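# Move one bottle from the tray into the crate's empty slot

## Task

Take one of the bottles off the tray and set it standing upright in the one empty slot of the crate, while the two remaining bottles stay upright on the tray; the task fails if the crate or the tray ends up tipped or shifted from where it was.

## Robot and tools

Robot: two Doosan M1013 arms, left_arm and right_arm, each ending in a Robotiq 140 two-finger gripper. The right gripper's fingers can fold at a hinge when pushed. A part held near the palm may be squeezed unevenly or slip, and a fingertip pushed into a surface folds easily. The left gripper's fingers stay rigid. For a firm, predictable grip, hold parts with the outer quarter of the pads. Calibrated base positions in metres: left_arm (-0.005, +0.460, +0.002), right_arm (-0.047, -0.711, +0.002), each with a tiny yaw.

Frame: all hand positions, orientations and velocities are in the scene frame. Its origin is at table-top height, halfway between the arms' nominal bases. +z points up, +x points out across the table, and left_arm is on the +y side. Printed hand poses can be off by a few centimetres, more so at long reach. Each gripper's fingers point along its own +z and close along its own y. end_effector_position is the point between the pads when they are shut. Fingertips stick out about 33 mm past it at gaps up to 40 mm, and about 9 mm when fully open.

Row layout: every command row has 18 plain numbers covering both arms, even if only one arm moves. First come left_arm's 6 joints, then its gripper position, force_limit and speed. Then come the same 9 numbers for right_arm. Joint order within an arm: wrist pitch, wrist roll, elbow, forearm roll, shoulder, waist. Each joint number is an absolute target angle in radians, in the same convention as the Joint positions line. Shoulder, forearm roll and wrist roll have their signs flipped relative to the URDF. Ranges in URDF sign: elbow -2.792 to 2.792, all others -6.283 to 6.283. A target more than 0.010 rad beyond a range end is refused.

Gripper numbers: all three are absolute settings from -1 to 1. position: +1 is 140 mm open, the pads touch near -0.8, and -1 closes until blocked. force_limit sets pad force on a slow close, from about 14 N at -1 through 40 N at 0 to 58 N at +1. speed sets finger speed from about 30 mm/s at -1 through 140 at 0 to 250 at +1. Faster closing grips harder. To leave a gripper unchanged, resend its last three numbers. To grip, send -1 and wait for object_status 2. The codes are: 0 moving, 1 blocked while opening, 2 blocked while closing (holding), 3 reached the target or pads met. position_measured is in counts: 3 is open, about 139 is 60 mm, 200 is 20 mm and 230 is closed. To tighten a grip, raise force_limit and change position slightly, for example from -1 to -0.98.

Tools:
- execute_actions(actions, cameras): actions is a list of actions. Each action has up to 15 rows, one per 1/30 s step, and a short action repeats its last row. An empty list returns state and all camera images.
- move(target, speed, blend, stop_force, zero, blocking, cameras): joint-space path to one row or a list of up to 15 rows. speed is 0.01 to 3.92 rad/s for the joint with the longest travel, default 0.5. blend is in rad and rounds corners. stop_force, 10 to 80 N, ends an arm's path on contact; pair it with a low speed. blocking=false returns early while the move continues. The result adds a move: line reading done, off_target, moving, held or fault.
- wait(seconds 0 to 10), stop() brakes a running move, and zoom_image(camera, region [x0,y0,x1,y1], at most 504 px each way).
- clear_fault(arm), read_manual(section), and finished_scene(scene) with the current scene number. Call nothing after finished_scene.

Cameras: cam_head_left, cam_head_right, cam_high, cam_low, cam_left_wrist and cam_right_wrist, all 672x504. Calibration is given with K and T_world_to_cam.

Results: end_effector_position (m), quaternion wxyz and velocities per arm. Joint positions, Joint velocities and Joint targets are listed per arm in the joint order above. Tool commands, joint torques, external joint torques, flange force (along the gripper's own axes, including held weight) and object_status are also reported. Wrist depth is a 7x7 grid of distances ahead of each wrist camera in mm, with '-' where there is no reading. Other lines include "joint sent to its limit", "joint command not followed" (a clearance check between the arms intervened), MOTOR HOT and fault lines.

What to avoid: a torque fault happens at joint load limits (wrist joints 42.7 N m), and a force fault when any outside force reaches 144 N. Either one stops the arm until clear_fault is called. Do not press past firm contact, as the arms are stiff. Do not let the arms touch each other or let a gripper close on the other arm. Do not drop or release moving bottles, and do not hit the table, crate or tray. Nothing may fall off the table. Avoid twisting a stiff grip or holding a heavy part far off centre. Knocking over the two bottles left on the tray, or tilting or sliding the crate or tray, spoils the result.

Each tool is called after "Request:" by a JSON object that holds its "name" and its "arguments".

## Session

Request:
{"name": "execute_actions", "arguments": {"actions": []}}

Request:
{"name": "zoom_image", "arguments": {"camera": "cam_high", "region": [200, 140, 440, 320]}}

Request:
{"name": "zoom_image", "arguments": {"camera": "cam_head_left", "region": [210, 120, 430, 290]}}

Request:
{"name": "zoom_image", "arguments": {"camera": "cam_low", "region": [90, 200, 350, 360]}}

Scene clock: 0.00 s.
left_arm: end_effector_position=(+0.3976, -0.1557, +0.2096) position_measured=3 object_status=3 end_effector_quat_wxyz=(+0.178, +0.675, -0.696, +0.170) | right_arm: end_effector_position=(+0.8972, -0.3906, +0.2970) position_measured=3 object_status=3 end_effector_quat_wxyz=(-0.209, +0.759, +0.022, +0.616)
Joint names: [wrist pitch, wrist roll, elbow, forearm roll, shoulder, waist]
Joint positions: left_arm=[0.753 -2.571 1.865 0.475 -0.193 -0.856] | right_arm=[-0.582 -1.998 1.883 0.171 -0.418 0.278]
Joint velocities: within noise
Joint torques (N m): no reading
External joint torques (N m): no reading
Flange force (N): no reading
Wrist depth (mm): cam_left_wrist=[- - - - - - 1186 / - - - - - 1278 1263 / 182 - - - - 1234 1241 / - 138 - - - 135 1206 / - 112 - - - - 104 / - - - - - 1095 1167 / - 214 - - - 1213 -] | cam_right_wrist=[2449 2501 2195 - 1907 - 1674 / 4308 - - 2529 1876 1776 1939 / 2501 3021 2908 - 1907 1604 2195 / - 134 3144 2769 2115 1876 131 / 100 143 2449 2195 1861 1723 126 / 2237 2216 1972 1736 1616 1472 1353 / 1891 1736 1616 1454 1368 1258 1212]
Joint targets: left_arm=[0.753 -2.571 1.865 0.475 -0.193 -0.856] | right_arm=[-0.582 -1.998 1.883 0.171 -0.418 0.278]
Tool commands: left_gripper/position=+1.0 left_gripper/force_limit=+1.0 left_gripper/speed=+1.0 right_gripper/position=+1.0 right_gripper/force_limit=+1.0 right_gripper/speed=+1.0
camera_calibration:
cam_left_wrist: T_world_to_cam=[[-0.999032, 0.0315624, 0.030626, 0.397596], [0.0269584, 0.989704, -0.140569, 0.175258], [-0.0347473, -0.139608, -0.989597, 0.342662], [0, 0, 0, 1]] pos_world=[0.404393, -0.138165, 0.351556]
cam_right_wrist: T_world_to_cam=[[0.288735, -0.903721, -0.316102, -0.507029], [-0.551281, 0.113006, -0.826631, 0.788477], [0.782765, 0.412938, -0.465575, -0.258822], [0, 0, 0, 1]] pos_world=[0.783666, -0.440438, 0.371005]

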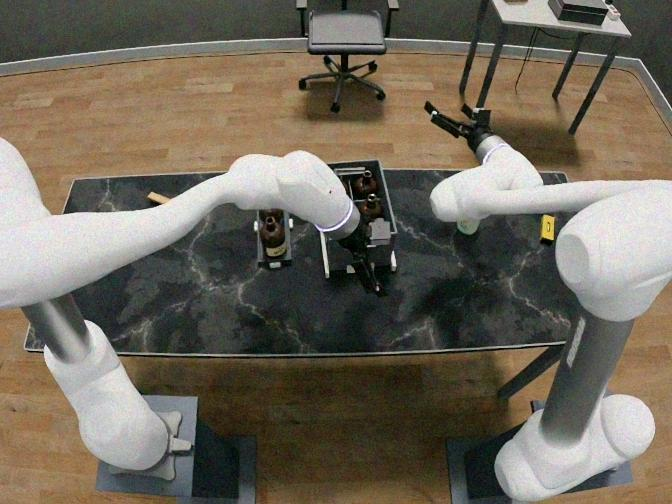

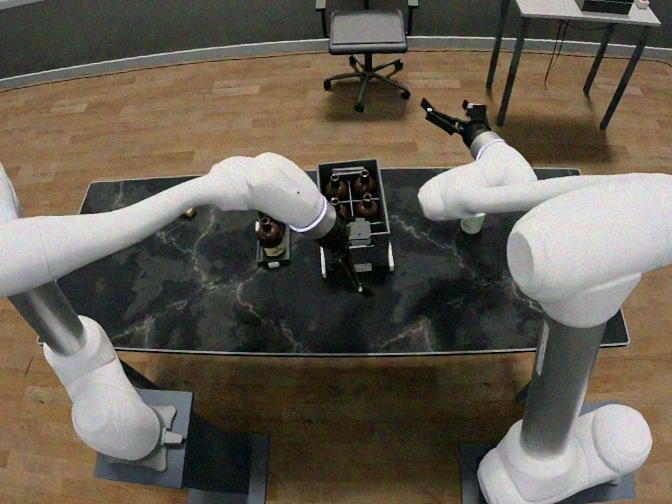

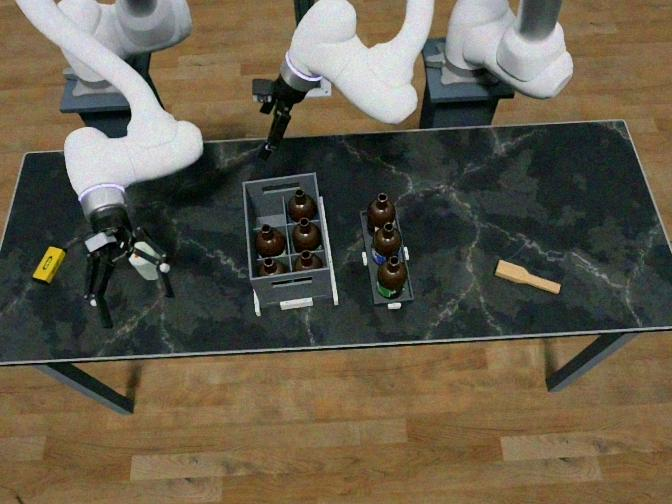

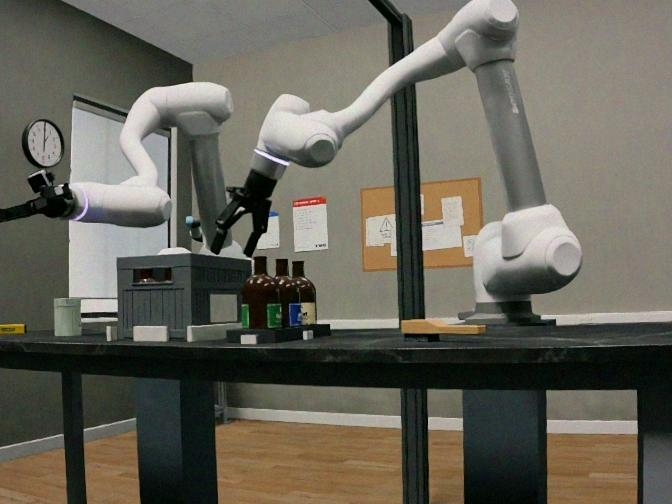

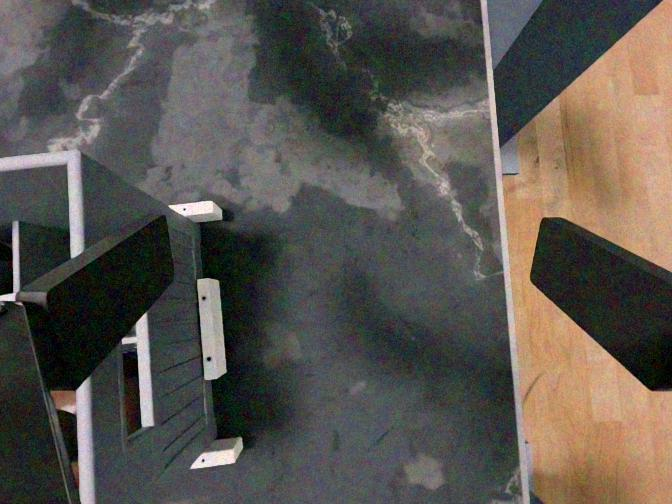

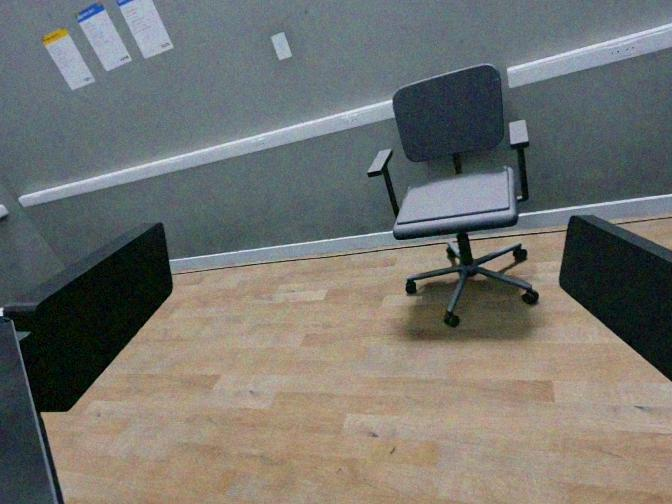

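Scaled by 2.100 from the camera's 672x504 image, which has a finer 960x720 frame.

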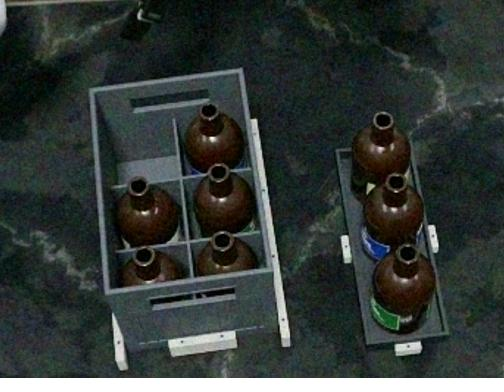

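Scaled by 2.291 from the camera's 672x504 image, which has a finer 960x720 frame.

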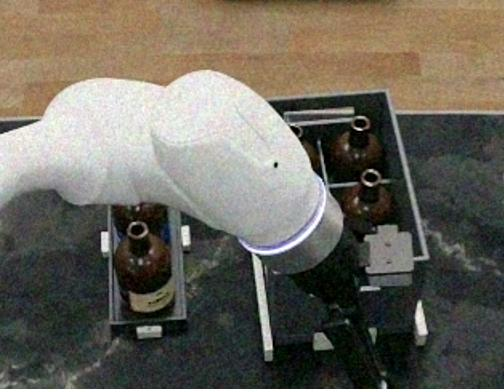

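Scaled by 1.938 from the camera's 672x504 image, which has a finer 960x720 frame.

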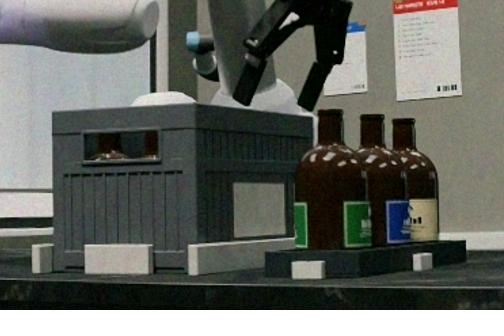

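Request:
{"name": "zoom_image", "arguments": {"camera": "cam_low", "region": [230, 240, 340, 350]}}

Request:
{"name": "zoom_image", "arguments": {"camera": "cam_high", "region": [235, 165, 345, 255]}}

Request:
{"name": "zoom_image", "arguments": {"camera": "cam_high", "region": [345, 180, 425, 320]}}

Scaled by 4.582 from the camera's 672x504 image, which has a finer 960x720 frame.

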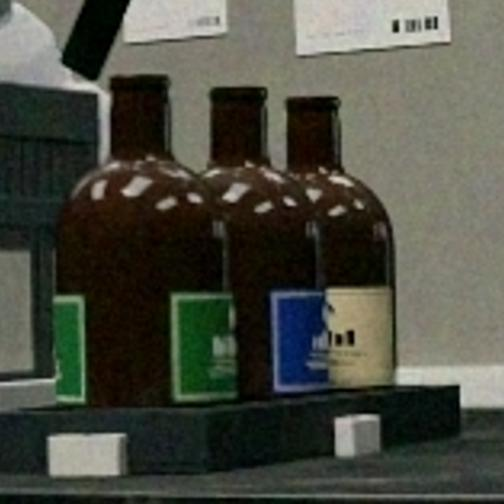

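Scaled by 4.582 from the camera's 672x504 image, which has a finer 960x720 frame.

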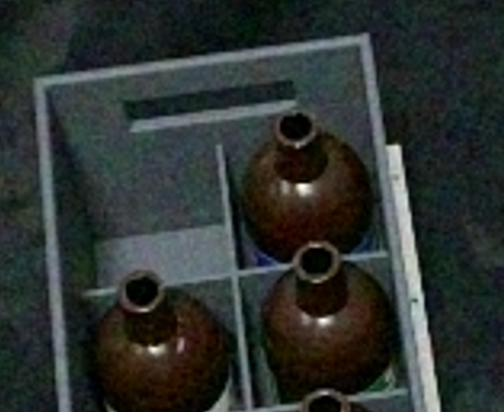

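Scaled by 3.600 from the camera's 672x504 image, which has a finer 960x720 frame.

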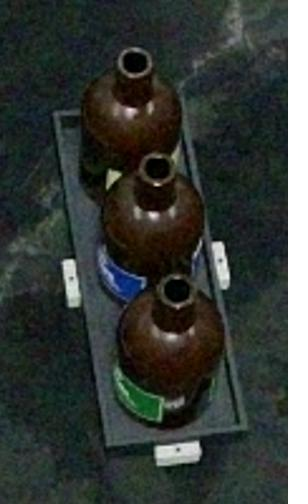

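Request:
{"name": "move", "arguments": {"target": [[0.753, -2.571, 1.865, 0.475, -0.02, -0.856, 0.2, -1.0, -0.5, -0.582, -1.998, 1.883, 0.171, -0.418, 0.278, 1.0, 1.0, 1.0], [1.4252, -4.0826, 1.5286, 0.0, -0.1878, -0.5189, 0.2, -1.0, -0.5, -0.582, -1.998, 1.883, 0.171, -0.418, 0.278, 1.0, 1.0, 1.0]], "speed": 0.45, "blend": [0.06, 0], "cameras": ["all"]}}

Request:
{"name": "zoom_image", "arguments": {"camera": "cam_left_wrist", "region": [220, 100, 500, 400]}}

Request:
{"name": "zoom_image", "arguments": {"camera": "cam_head_left", "region": [230, 140, 420, 290]}}

Request:
{"name": "zoom_image", "arguments": {"camera": "cam_head_right", "region": [230, 140, 420, 290]}}

Request:
{"name": "zoom_image", "arguments": {"camera": "cam_left_wrist", "region": [0, 80, 260, 500]}}

Scene clock: 105.73 s.
left_arm: end_effector_position=(+0.5797, +0.1342, +0.3502) position_measured=104 object_status=3 end_effector_quat_wxyz=(+0.000, -0.035, +0.999, +0.000) | right_arm: end_effector_position=(+0.8971, -0.3904, +0.2974) position_measured=3 object_status=3 end_effector_quat_wxyz=(-0.209, +0.759, +0.022, +0.616)
Joint names: [wrist pitch, wrist roll, elbow, forearm roll, shoulder, waist]
Joint positions: left_arm=[1.425 -4.083 1.529 0 -0.188 -0.519] | right_arm=[-0.582 -1.998 1.883 0.171 -0.418 0.278]
Joint torques (N m): left_arm=[-0.25 -0.68 -42.69 -4.65 63.98 2.31] | right_arm=[-2.44 0.6 -34.39 -2.83 72.05 3.49]
External joint torques (N m): left_arm=[0.28 0.68 1.18 0.4 -3.21 -2.16] | right_arm=[-0.26 -0.58 0.39 -0.57 4.39 -3.69]
Flange force (N): left_arm=[0.0 -5.0 2.1] | right_arm=[4.5 3.7 -7.6]
Wrist depth (mm): cam_left_wrist=[- 389 - - 424 - - / - 276 - - - 437 - / - 330 - 354 - 450 - / - 344 139 385 491 109 - / - 80 107 - - - 88 / - - 1639 1639 1501 - - / - - 1704 1704 - - -] | cam_right_wrist=[2350 2398 - 2195 1923 1674 1790 / 3061 - 2216 2326 1876 1686 - / 3231 2983 - - 1876 1891 2023 / - 134 3187 2737 1972 1876 125 / 100 144 2449 2077 1846 1723 114 / 2195 2174 1955 1776 1604 1463 1322 / 1923 1762 1604 1482 1401 1264 1212]
Joint targets: left_arm=[1.425 -4.083 1.529 0.000 -0.188 -0.519] | right_arm=[-0.582 -1.998 1.883 0.171 -0.418 0.278]
move: done
camera_calibration:
cam_left_wrist: T_world_to_cam=[[-0.0824025, 0.996344, 0.022569, -0.0920686], [0.934582, 0.069391, 0.348914, -0.670786], [0.346072, 0.0498439, -0.936883, 0.264009], [0, 0, 0, 1]] pos_world=[0.527952, 0.125119, 0.48347]
cam_right_wrist: T_world_to_cam=[[0.289308, -0.903661, -0.315748, -0.50737], [-0.550649, 0.112703, -0.827094, 0.7882], [0.782998, 0.413151, -0.464994, -0.258949], [0, 0, 0, 1]] pos_world=[0.783564, -0.440338, 0.371304]

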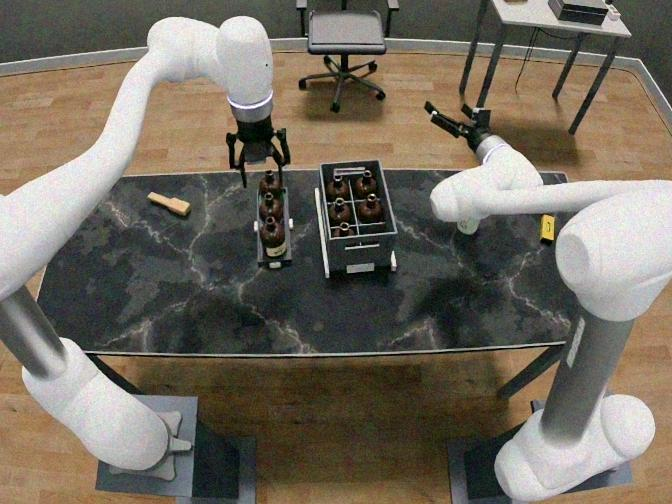

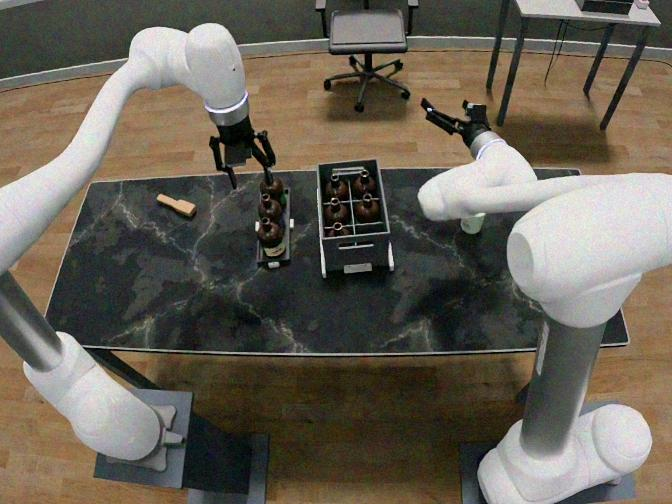

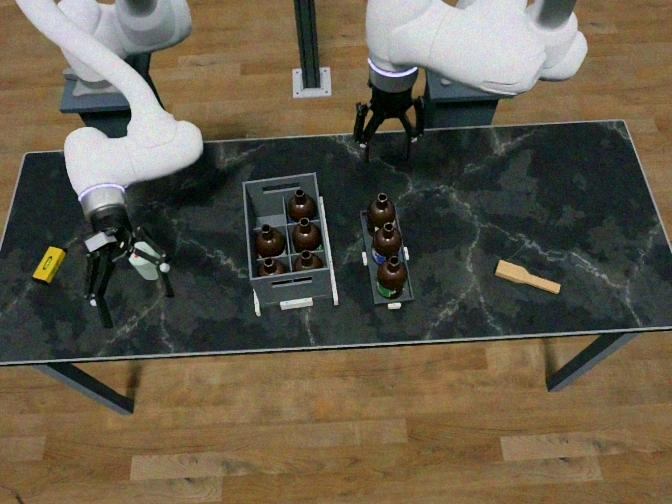

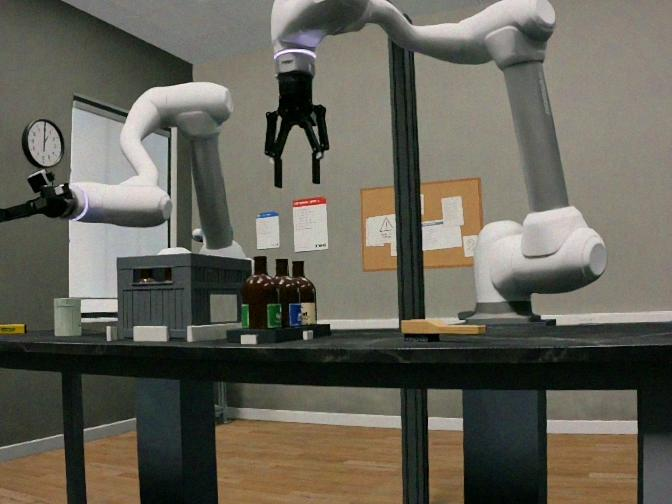

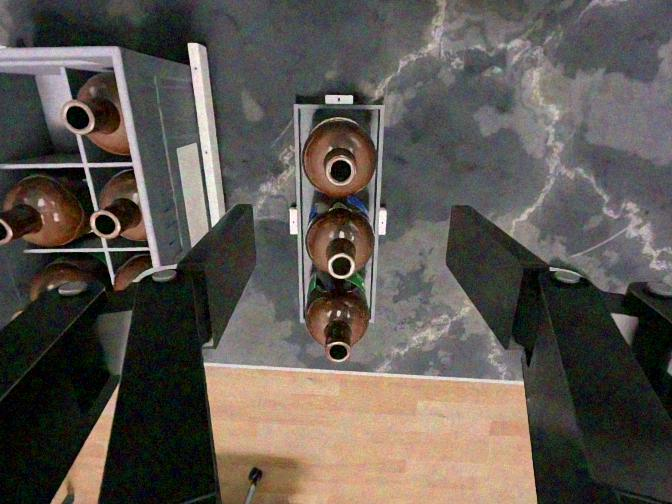

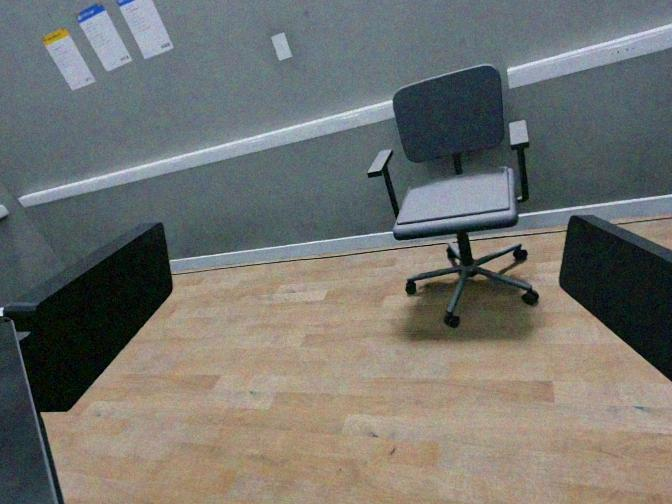

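Scaled by 1.680 from the camera's 672x504 image, which has a finer 960x720 frame.

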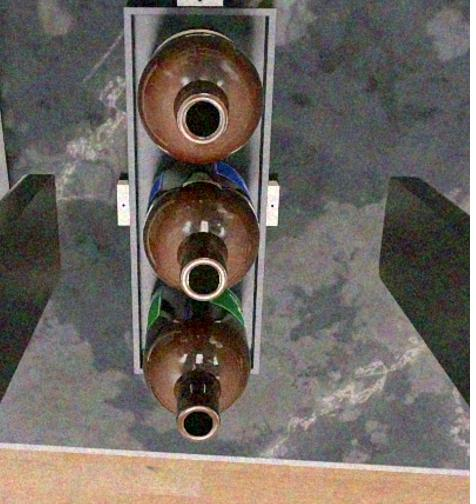

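Scaled by 2.653 from the camera's 672x504 image, which has a finer 960x720 frame.

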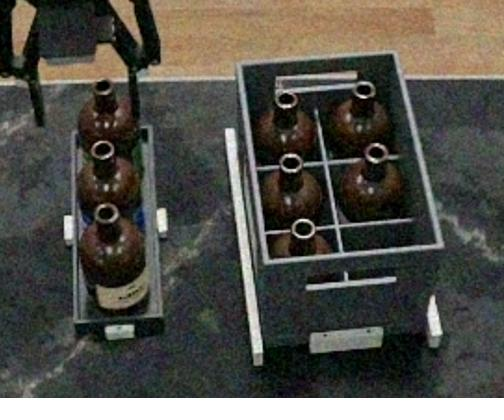

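Scaled by 2.653 from the camera's 672x504 image, which has a finer 960x720 frame.

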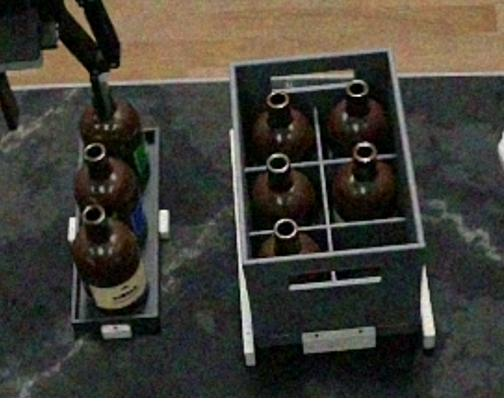

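Scaled by 1.200 from the camera's 672x504 image, which has a finer 960x720 frame.

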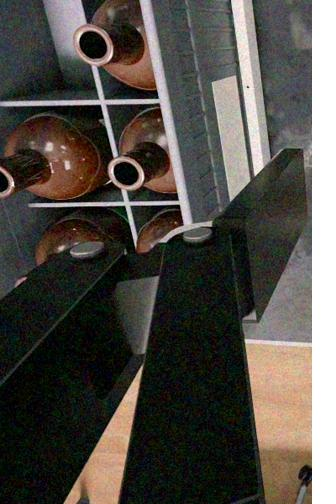

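Request:
{"name": "move", "arguments": {"target": [1.1705, -4.0791, 1.7217, 0.0, -0.2493, -0.5224, 0.2, -1.0, -0.5, -0.582, -1.998, 1.883, 0.171, -0.418, 0.278, 1.0, 1.0, 1.0], "speed": 0.2, "cameras": ["cam_left_wrist", "cam_low", "cam_high", "cam_head_left"]}}

Request:
{"name": "zoom_image", "arguments": {"camera": "cam_low", "region": [240, 200, 360, 340]}}

Request:
{"name": "zoom_image", "arguments": {"camera": "cam_left_wrist", "region": [220, 100, 480, 360]}}

Scene clock: 152.30 s.
left_arm: end_effector_position=(+0.5778, +0.1327, +0.2053) position_measured=104 object_status=3 end_effector_quat_wxyz=(+0.000, -0.035, +0.999, +0.000) | right_arm: end_effector_position=(+0.8971, -0.3904, +0.2974) position_measured=3 object_status=3 end_effector_quat_wxyz=(-0.209, +0.759, +0.022, +0.616)
Joint names: [wrist pitch, wrist roll, elbow, forearm roll, shoulder, waist]
Joint positions: left_arm=[1.171 -4.079 1.722 0 -0.249 -0.522] | right_arm=[-0.582 -1.998 1.883 0.171 -0.418 0.278]
Joint torques (N m): left_arm=[-0.31 -0.73 -39.68 -4.33 67.21 2.14] | right_arm=[-2.4 0.58 -34.36 -2.8 72.01 3.44]
External joint torques (N m): left_arm=[0.33 0.73 0.91 0.36 -2.82 -2.02] | right_arm=[-0.29 -0.56 0.42 -0.6 4.17 -3.76]
Flange force (N): left_arm=[0.2 -4.8 2.2] | right_arm=[4.2 3.9 -7.3]
Wrist depth (mm): cam_left_wrist=[- - - - - - - / 213 277 317 - - - - / 212 280 - - - - - / 212 281 139 271 - 109 - / - 80 386 245 - - 88 / - - - 275 - - - / - - - 285 - - -] | cam_right_wrist=[2614 2614 - - 1736 - 1988 / 3102 - 2281 2281 1832 1817 - / 3525 2945 2769 2501 1907 1891 2059 / - 144 3187 2705 2023 1876 131 / 100 144 2529 2216 1846 1762 114 / 2174 2195 1988 1736 1572 1463 1329 / 1923 1776 1583 1463 1427 1285 1205]
Joint targets: left_arm=[1.171 -4.079 1.722 0.000 -0.249 -0.522] | right_arm=[-0.582 -1.998 1.883 0.171 -0.418 0.278]
move: done
camera_calibration:
cam_left_wrist: T_world_to_cam=[[-0.0824576, 0.996342, 0.0224246, -0.0873909], [0.934512, 0.0694838, 0.349083, -0.618287], [0.346248, 0.0497406, -0.936823, 0.128921], [0, 0, 0, 1]] pos_world=[0.525952, 0.123619, 0.33857]
Images, in order (width x height): cam_head_left 672x504, cam_high 672x504, cam_low 672x504, cam_left_wrist 672x504.

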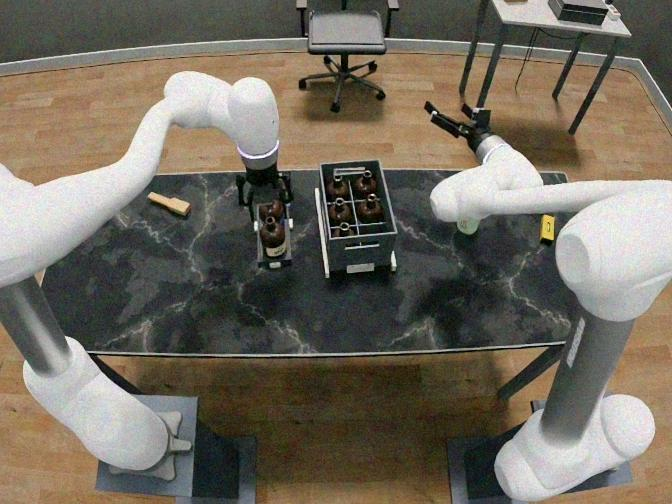

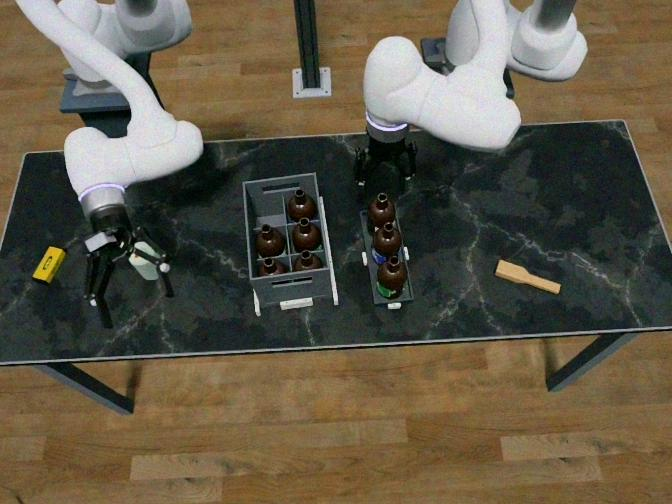

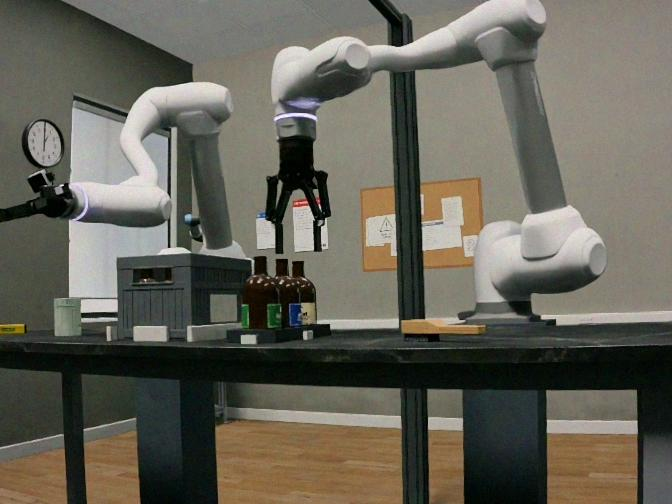

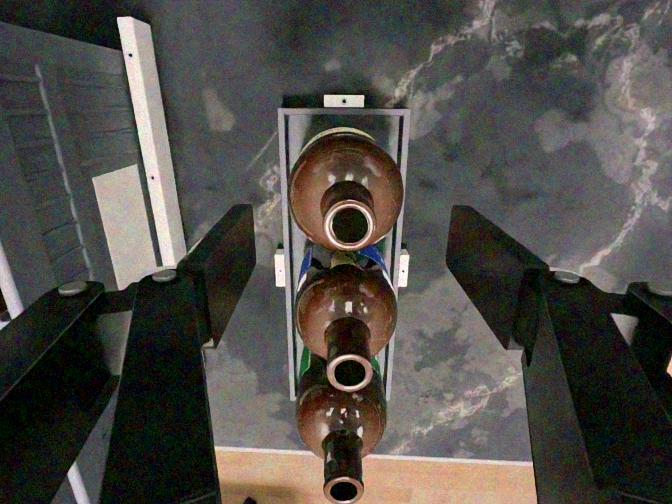

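Scaled by 3.600 from the camera's 672x504 image, which has a finer 960x720 frame.

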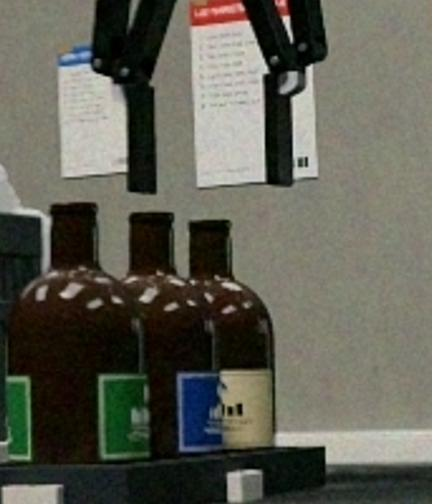

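Scaled by 1.938 from the camera's 672x504 image, which has a finer 960x720 frame.

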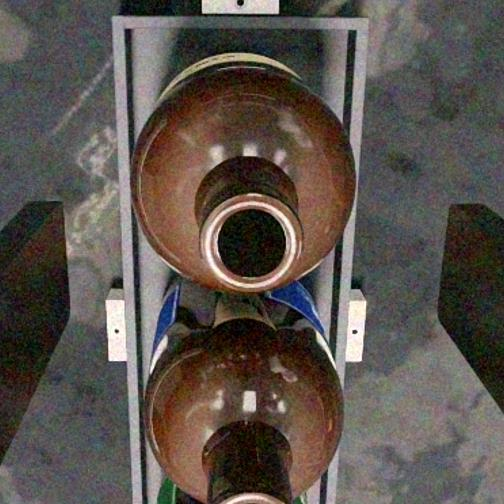

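Request:
{"name": "move", "arguments": {"target": [[1.0973, -4.0799, 1.7646, 0.0, -0.2797, -0.5216, 0.2, -1.0, -0.5, -0.582, -1.998, 1.883, 0.171, -0.418, 0.278, 1.0, 1.0, 1.0], [1.0973, -4.0799, 1.7646, 0.0, -0.2797, -0.5216, -1.0, -0.05, -1.0, -0.582, -1.998, 1.883, 0.171, -0.418, 0.278, 1.0, 1.0, 1.0]], "speed": 0.07, "cameras": ["cam_left_wrist", "cam_low"]}}

Request:
{"name": "zoom_image", "arguments": {"camera": "cam_low", "region": [240, 200, 360, 340]}}

Request:
{"name": "zoom_image", "arguments": {"camera": "cam_left_wrist", "region": [220, 100, 480, 360]}}

Scene clock: 200.03 s.
left_arm: end_effector_position=(+0.5787, +0.1327, +0.1632) position_measured=192 object_status=0 end_effector_quat_wxyz=(+0.000, -0.035, +0.999, +0.000) | right_arm: end_effector_position=(+0.8971, -0.3904, +0.2974) position_measured=3 object_status=3 end_effector_quat_wxyz=(-0.209, +0.759, +0.022, +0.616)
Joint names: [wrist pitch, wrist roll, elbow, forearm roll, shoulder, waist]
Joint positions: left_arm=[1.097 -4.08 1.765 0 -0.28 -0.522] | right_arm=[-0.582 -1.998 1.883 0.171 -0.418 0.278]
Joint torques (N m): left_arm=[-0.33 -0.68 -35.6 -4.24 65.18 2.04] | right_arm=[-2.41 0.57 -34.38 -2.84 71.82 3.34]
External joint torques (N m): left_arm=[0.36 0.68 -1.71 0.43 0.56 -2.07] | right_arm=[-0.29 -0.55 0.36 -0.56 4.68 -3.22]
Flange force (N): left_arm=[0.1 -4.8 -2.8] | right_arm=[4.5 3.0 -7.9]
Wrist depth (mm): cam_left_wrist=[- 243 - - - - 260 / - 270 - - - - 275 / 224 279 - 177 - - 293 / 223 298 - 144 114 - - / - - - 205 - 81 - / - - - 190 - - - / - - - 234 - - -] | cam_right_wrist=[- 2398 2195 - 1749 1674 1846 / - - - 2303 1832 1876 - / 3102 2983 - 2837 1907 2134 1988 / - 134 3231 2614 1988 1876 131 / 100 144 2449 2195 1907 1776 114 / - 2423 1955 1723 1616 1445 1345 / - 1776 1593 1463 1345 1258 1199]
Joint targets: left_arm=[1.097 -4.080 1.765 0.000 -0.280 -0.522] | right_arm=[-0.582 -1.998 1.883 0.171 -0.418 0.278]
move: done
camera_calibration:
cam_left_wrist: T_world_to_cam=[[-0.082401, 0.996344, 0.0225613, -0.0864347], [0.93455, 0.0693876, 0.349001, -0.604509], [0.34616, 0.0498427, -0.936851, 0.0891771], [0, 0, 0, 1]] pos_world=[0.526952, 0.123619, 0.29647]
Images, in order (width x height): cam_low 672x504, cam_left_wrist 672x504.

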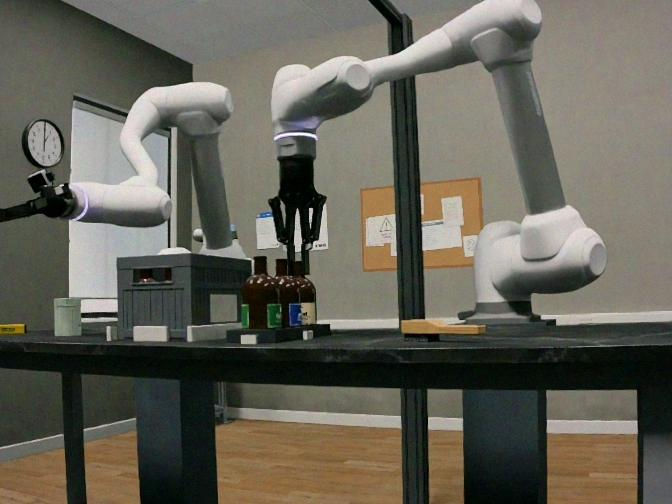

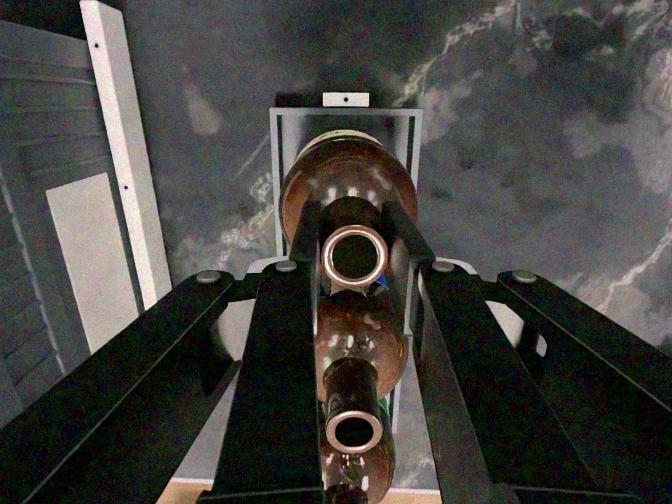

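Scaled by 3.600 from the camera's 672x504 image, which has a finer 960x720 frame.

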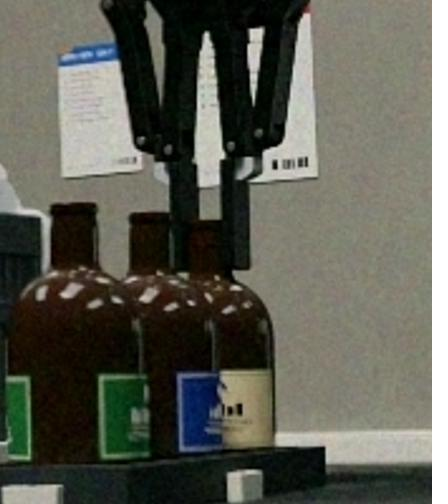

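Scaled by 1.938 from the camera's 672x504 image, which has a finer 960x720 frame.

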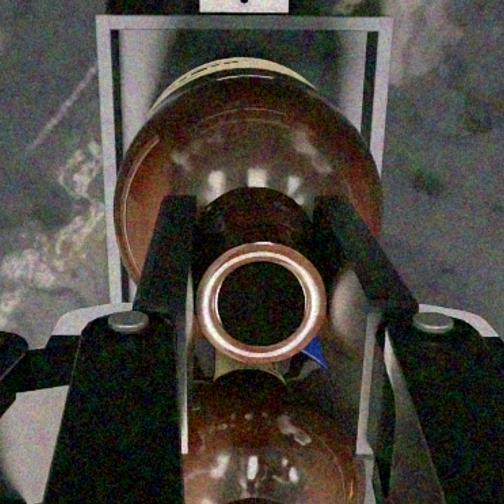

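Request:
{"name": "move", "arguments": {"target": [1.1446, -4.0799, 1.7365, 0.0, -0.2605, -0.5216, -1.0, -0.05, -1.0, -0.582, -1.998, 1.883, 0.171, -0.418, 0.278, 1.0, 1.0, 1.0], "speed": 0.05, "cameras": ["cam_low", "cam_left_wrist"]}}

Request:
{"name": "zoom_image", "arguments": {"camera": "cam_low", "region": [240, 200, 360, 340]}}

Scene clock: 248.63 s.
left_arm: end_effector_position=(+0.5787, +0.1327, +0.1902) position_measured=192 object_status=2 end_effector_quat_wxyz=(+0.000, -0.035, +0.999, +0.000) | right_arm: end_effector_position=(+0.8971, -0.3904, +0.2974) position_measured=3 object_status=3 end_effector_quat_wxyz=(-0.209, +0.759, +0.022, +0.616)
Joint names: [wrist pitch, wrist roll, elbow, forearm roll, shoulder, waist]
Joint positions: left_arm=[1.145 -4.08 1.737 0 -0.261 -0.522] | right_arm=[-0.582 -1.998 1.883 0.171 -0.418 0.278]
Joint torques (N m): left_arm=[-0.26 -0.67 -40.78 -4.29 69.92 2.04] | right_arm=[-2.43 0.58 -34.42 -2.84 72.09 3.52]
External joint torques (N m): left_arm=[0.28 0.67 2.58 0.39 -5.4 -2.07] | right_arm=[-0.29 -0.56 0.28 -0.57 4.97 -3.42]
Flange force (N): left_arm=[-0.2 -5.0 5.9] | right_arm=[4.9 3.1 -8.2]
Wrist depth (mm): cam_left_wrist=[- - - - 284 - 282 / - 274 - - 302 - 297 / - 283 - 175 - - 320 / - 282 - - 115 - - / - - - 229 - 81 - / - - - - - - - / - - - - - - -] | cam_right_wrist=[2644 2281 2374 2005 1939 1817 1749 / - - - 2059 1876 1955 - / 3693 2398 3187 2614 1876 1776 - / - 134 4562 2769 1972 1907 131 / 100 133 2614 2134 1891 1776 114 / - 2134 2041 1762 1616 1482 - / - 1736 1593 1463 1345 1258 1187]
Joint targets: left_arm=[1.145 -4.080 1.736 0.000 -0.260 -0.522] | right_arm=[-0.582 -1.998 1.883 0.171 -0.418 0.278]
move: done
camera_calibration:
cam_left_wrist: T_world_to_cam=[[-0.0824025, 0.996344, 0.022569, -0.0870455], [0.934582, 0.069391, 0.348914, -0.613922], [0.346072, 0.0498439, -0.936883, 0.114529], [0, 0, 0, 1]] pos_world=[0.526952, 0.123619, 0.32347]
Images, in order (width x height): cam_low 672x504, cam_left_wrist 672x504.

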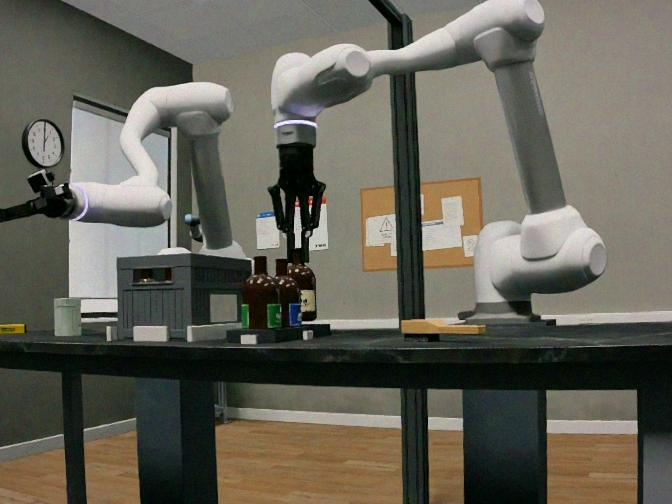

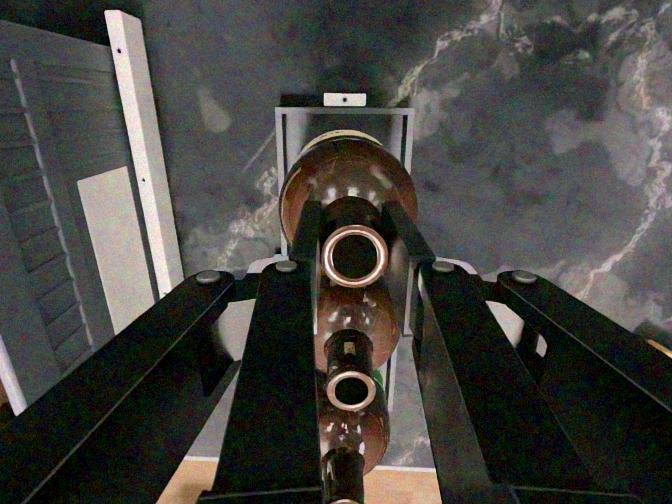

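Scaled by 3.600 from the camera's 672x504 image, which has a finer 960x720 frame.

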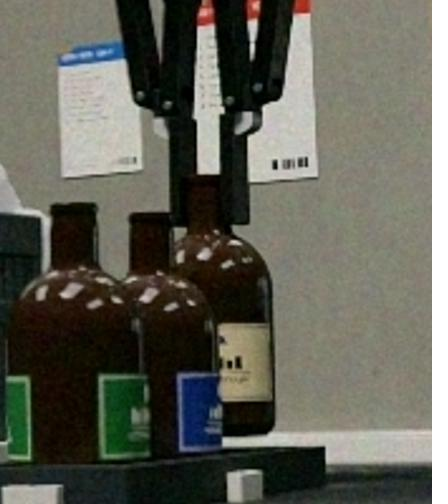

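Request:
{"name": "move", "arguments": {"target": [[1.3023, -4.0799, 1.6285, 0.0, -0.2107, -0.5216, -1.0, -0.05, -1.0, -0.582, -1.998, 1.883, 0.171, -0.418, 0.278, 1.0, 1.0, 1.0], [1.4516, -4.0799, 1.5057, 0.0, -0.1843, -0.5216, -1.0, -0.05, -1.0, -0.582, -1.998, 1.883, 0.171, -0.418, 0.278, 1.0, 1.0, 1.0], [1.5555, -3.7505, 1.1119, 0.0, -0.4742, -0.8231, -1.0, -0.05, -1.0, -0.582, -1.998, 1.883, 0.171, -0.418, 0.278, 1.0, 1.0, 1.0]], "speed": [0.15, 0.15, 0.2], "blend": [0.05, 0.02, 0], "cameras": ["all"]}}

Request:
{"name": "zoom_image", "arguments": {"camera": "cam_high", "region": [225, 110, 345, 240]}}

Request:
{"name": "zoom_image", "arguments": {"camera": "cam_head_left", "region": [310, 140, 420, 260]}}

Request:
{"name": "zoom_image", "arguments": {"camera": "cam_head_right", "region": [310, 140, 420, 260]}}

Request:
{"name": "zoom_image", "arguments": {"camera": "cam_left_wrist", "region": [150, 60, 500, 430]}}

Scene clock: 275.43 s.
left_arm: end_effector_position=(+0.5679, -0.1577, +0.3653) position_measured=192 object_status=2 end_effector_quat_wxyz=(+0.000, -0.049, +0.999, +0.000) | right_arm: end_effector_position=(+0.8971, -0.3904, +0.2974) position_measured=3 object_status=3 end_effector_quat_wxyz=(-0.209, +0.759, +0.022, +0.616)
Joint names: [wrist pitch, wrist roll, elbow, forearm roll, shoulder, waist]
Joint positions: left_arm=[1.555 -3.751 1.112 0 -0.474 -0.823] | right_arm=[-0.582 -1.998 1.883 0.171 -0.418 0.278]
Joint torques (N m): left_arm=[-0.25 -0.65 -44.88 -4.72 93.3 2.26] | right_arm=[-2.44 0.59 -34.4 -2.82 71.83 3.59]
External joint torques (N m): left_arm=[0.27 0.65 2.89 0.44 -4.08 -2.1] | right_arm=[-0.27 -0.57 0.3 -0.59 4.88 -3.74]
Flange force (N): left_arm=[2.8 -1.7 4.7] | right_arm=[5.0 3.6 -8.1]
Wrist depth (mm): cam_left_wrist=[- - - - - - - / - - 456 - 364 - - / - - - 174 322 504 - / 522 - - 133 114 - - / - - - - - 81 - / - - - - - - - / - - - - - - -] | cam_right_wrist=[2326 2398 2350 - 1972 1627 1803 / - 2674 2449 2350 1817 1846 1939 / - 2803 - - 1876 1583 2174 / 3877 134 4011 2769 2059 1923 131 / 100 143 2501 2195 1907 1736 114 / 2154 2216 1955 1749 1616 1482 - / 1939 1891 1650 1454 1368 1345 1193]
Joint targets: left_arm=[1.555 -3.751 1.112 0.000 -0.474 -0.823] | right_arm=[-0.582 -1.998 1.883 0.171 -0.418 0.278]
move: done
camera_calibration:
cam_left_wrist: T_world_to_cam=[[-0.110203, 0.993653, 0.0225414, 0.21289], [0.932259, 0.0954777, 0.348966, -0.639302], [0.344599, 0.0594716, -0.936864, 0.299162], [0, 0, 0, 1]] pos_world=[0.516365, -0.168292, 0.49857]
cam_right_wrist: T_world_to_cam=[[0.289308, -0.903661, -0.315748, -0.50737], [-0.550649, 0.112703, -0.827094, 0.7882], [0.782998, 0.413151, -0.464994, -0.258949], [0, 0, 0, 1]] pos_world=[0.783564, -0.440338, 0.371304]

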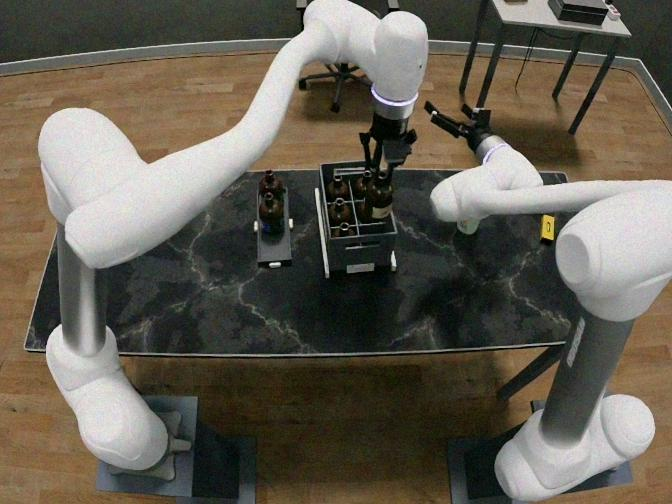

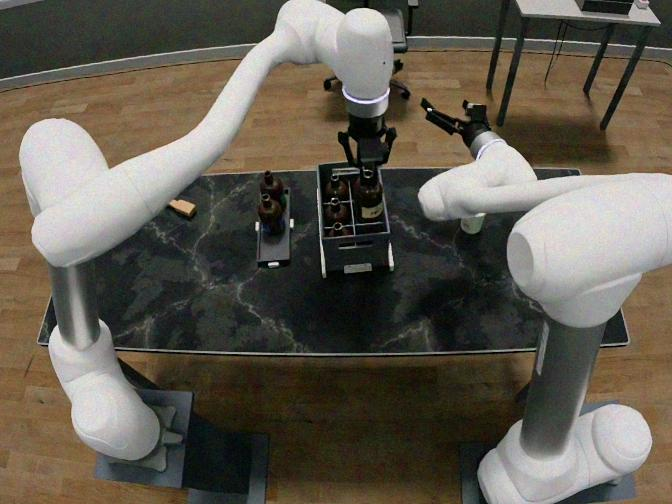

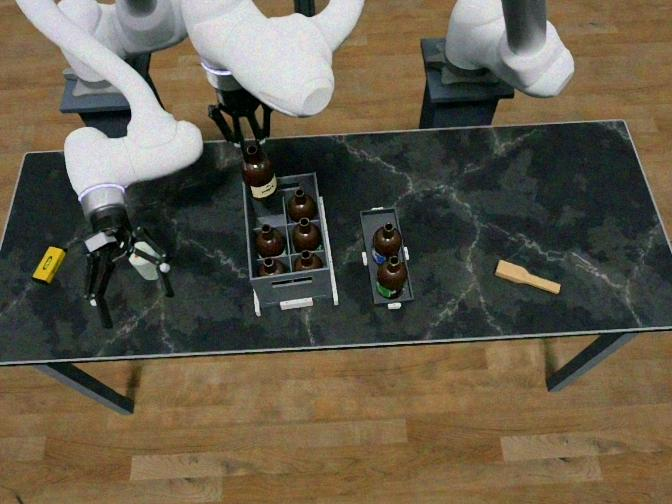

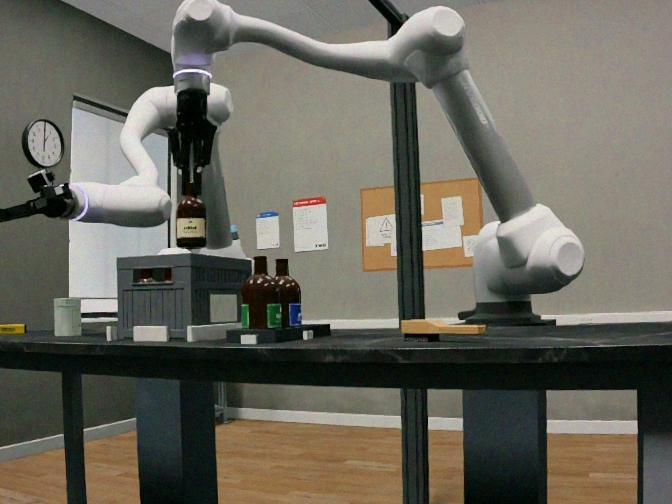

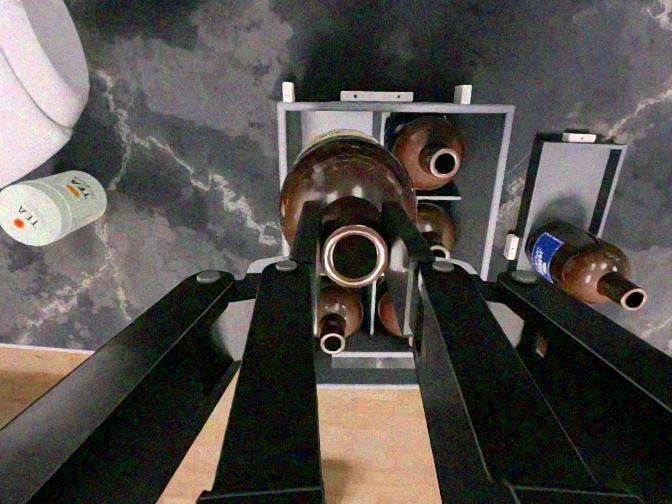

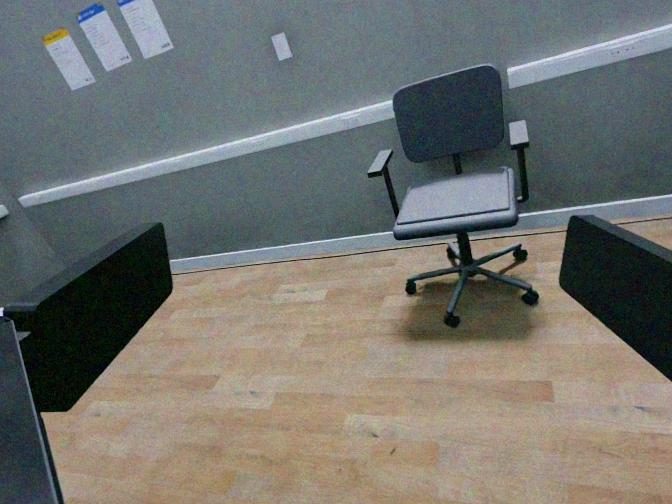

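Scaled by 3.877 from the camera's 672x504 image, which has a finer 960x720 frame.

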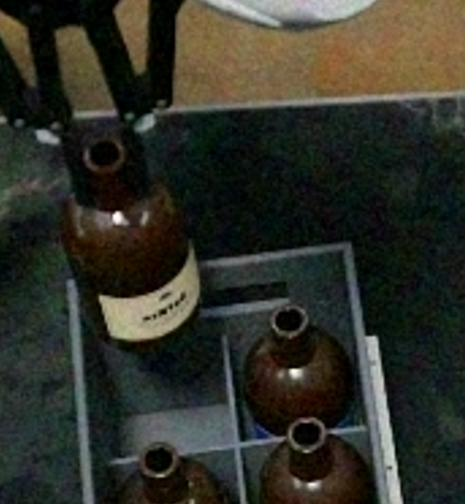

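Scaled by 4.200 from the camera's 672x504 image, which has a finer 960x720 frame.

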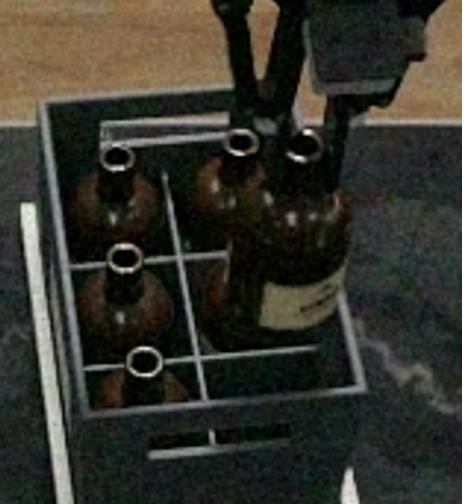

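Scaled by 4.200 from the camera's 672x504 image, which has a finer 960x720 frame.

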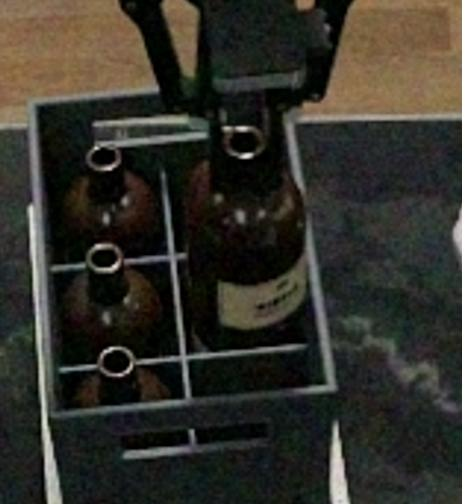

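Scaled by 1.362 from the camera's 672x504 image, which has a finer 960x720 frame.

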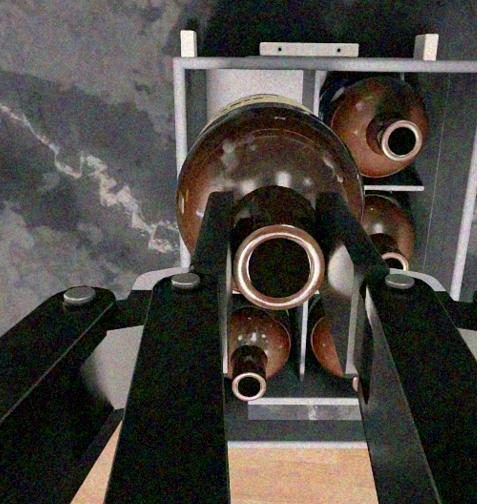

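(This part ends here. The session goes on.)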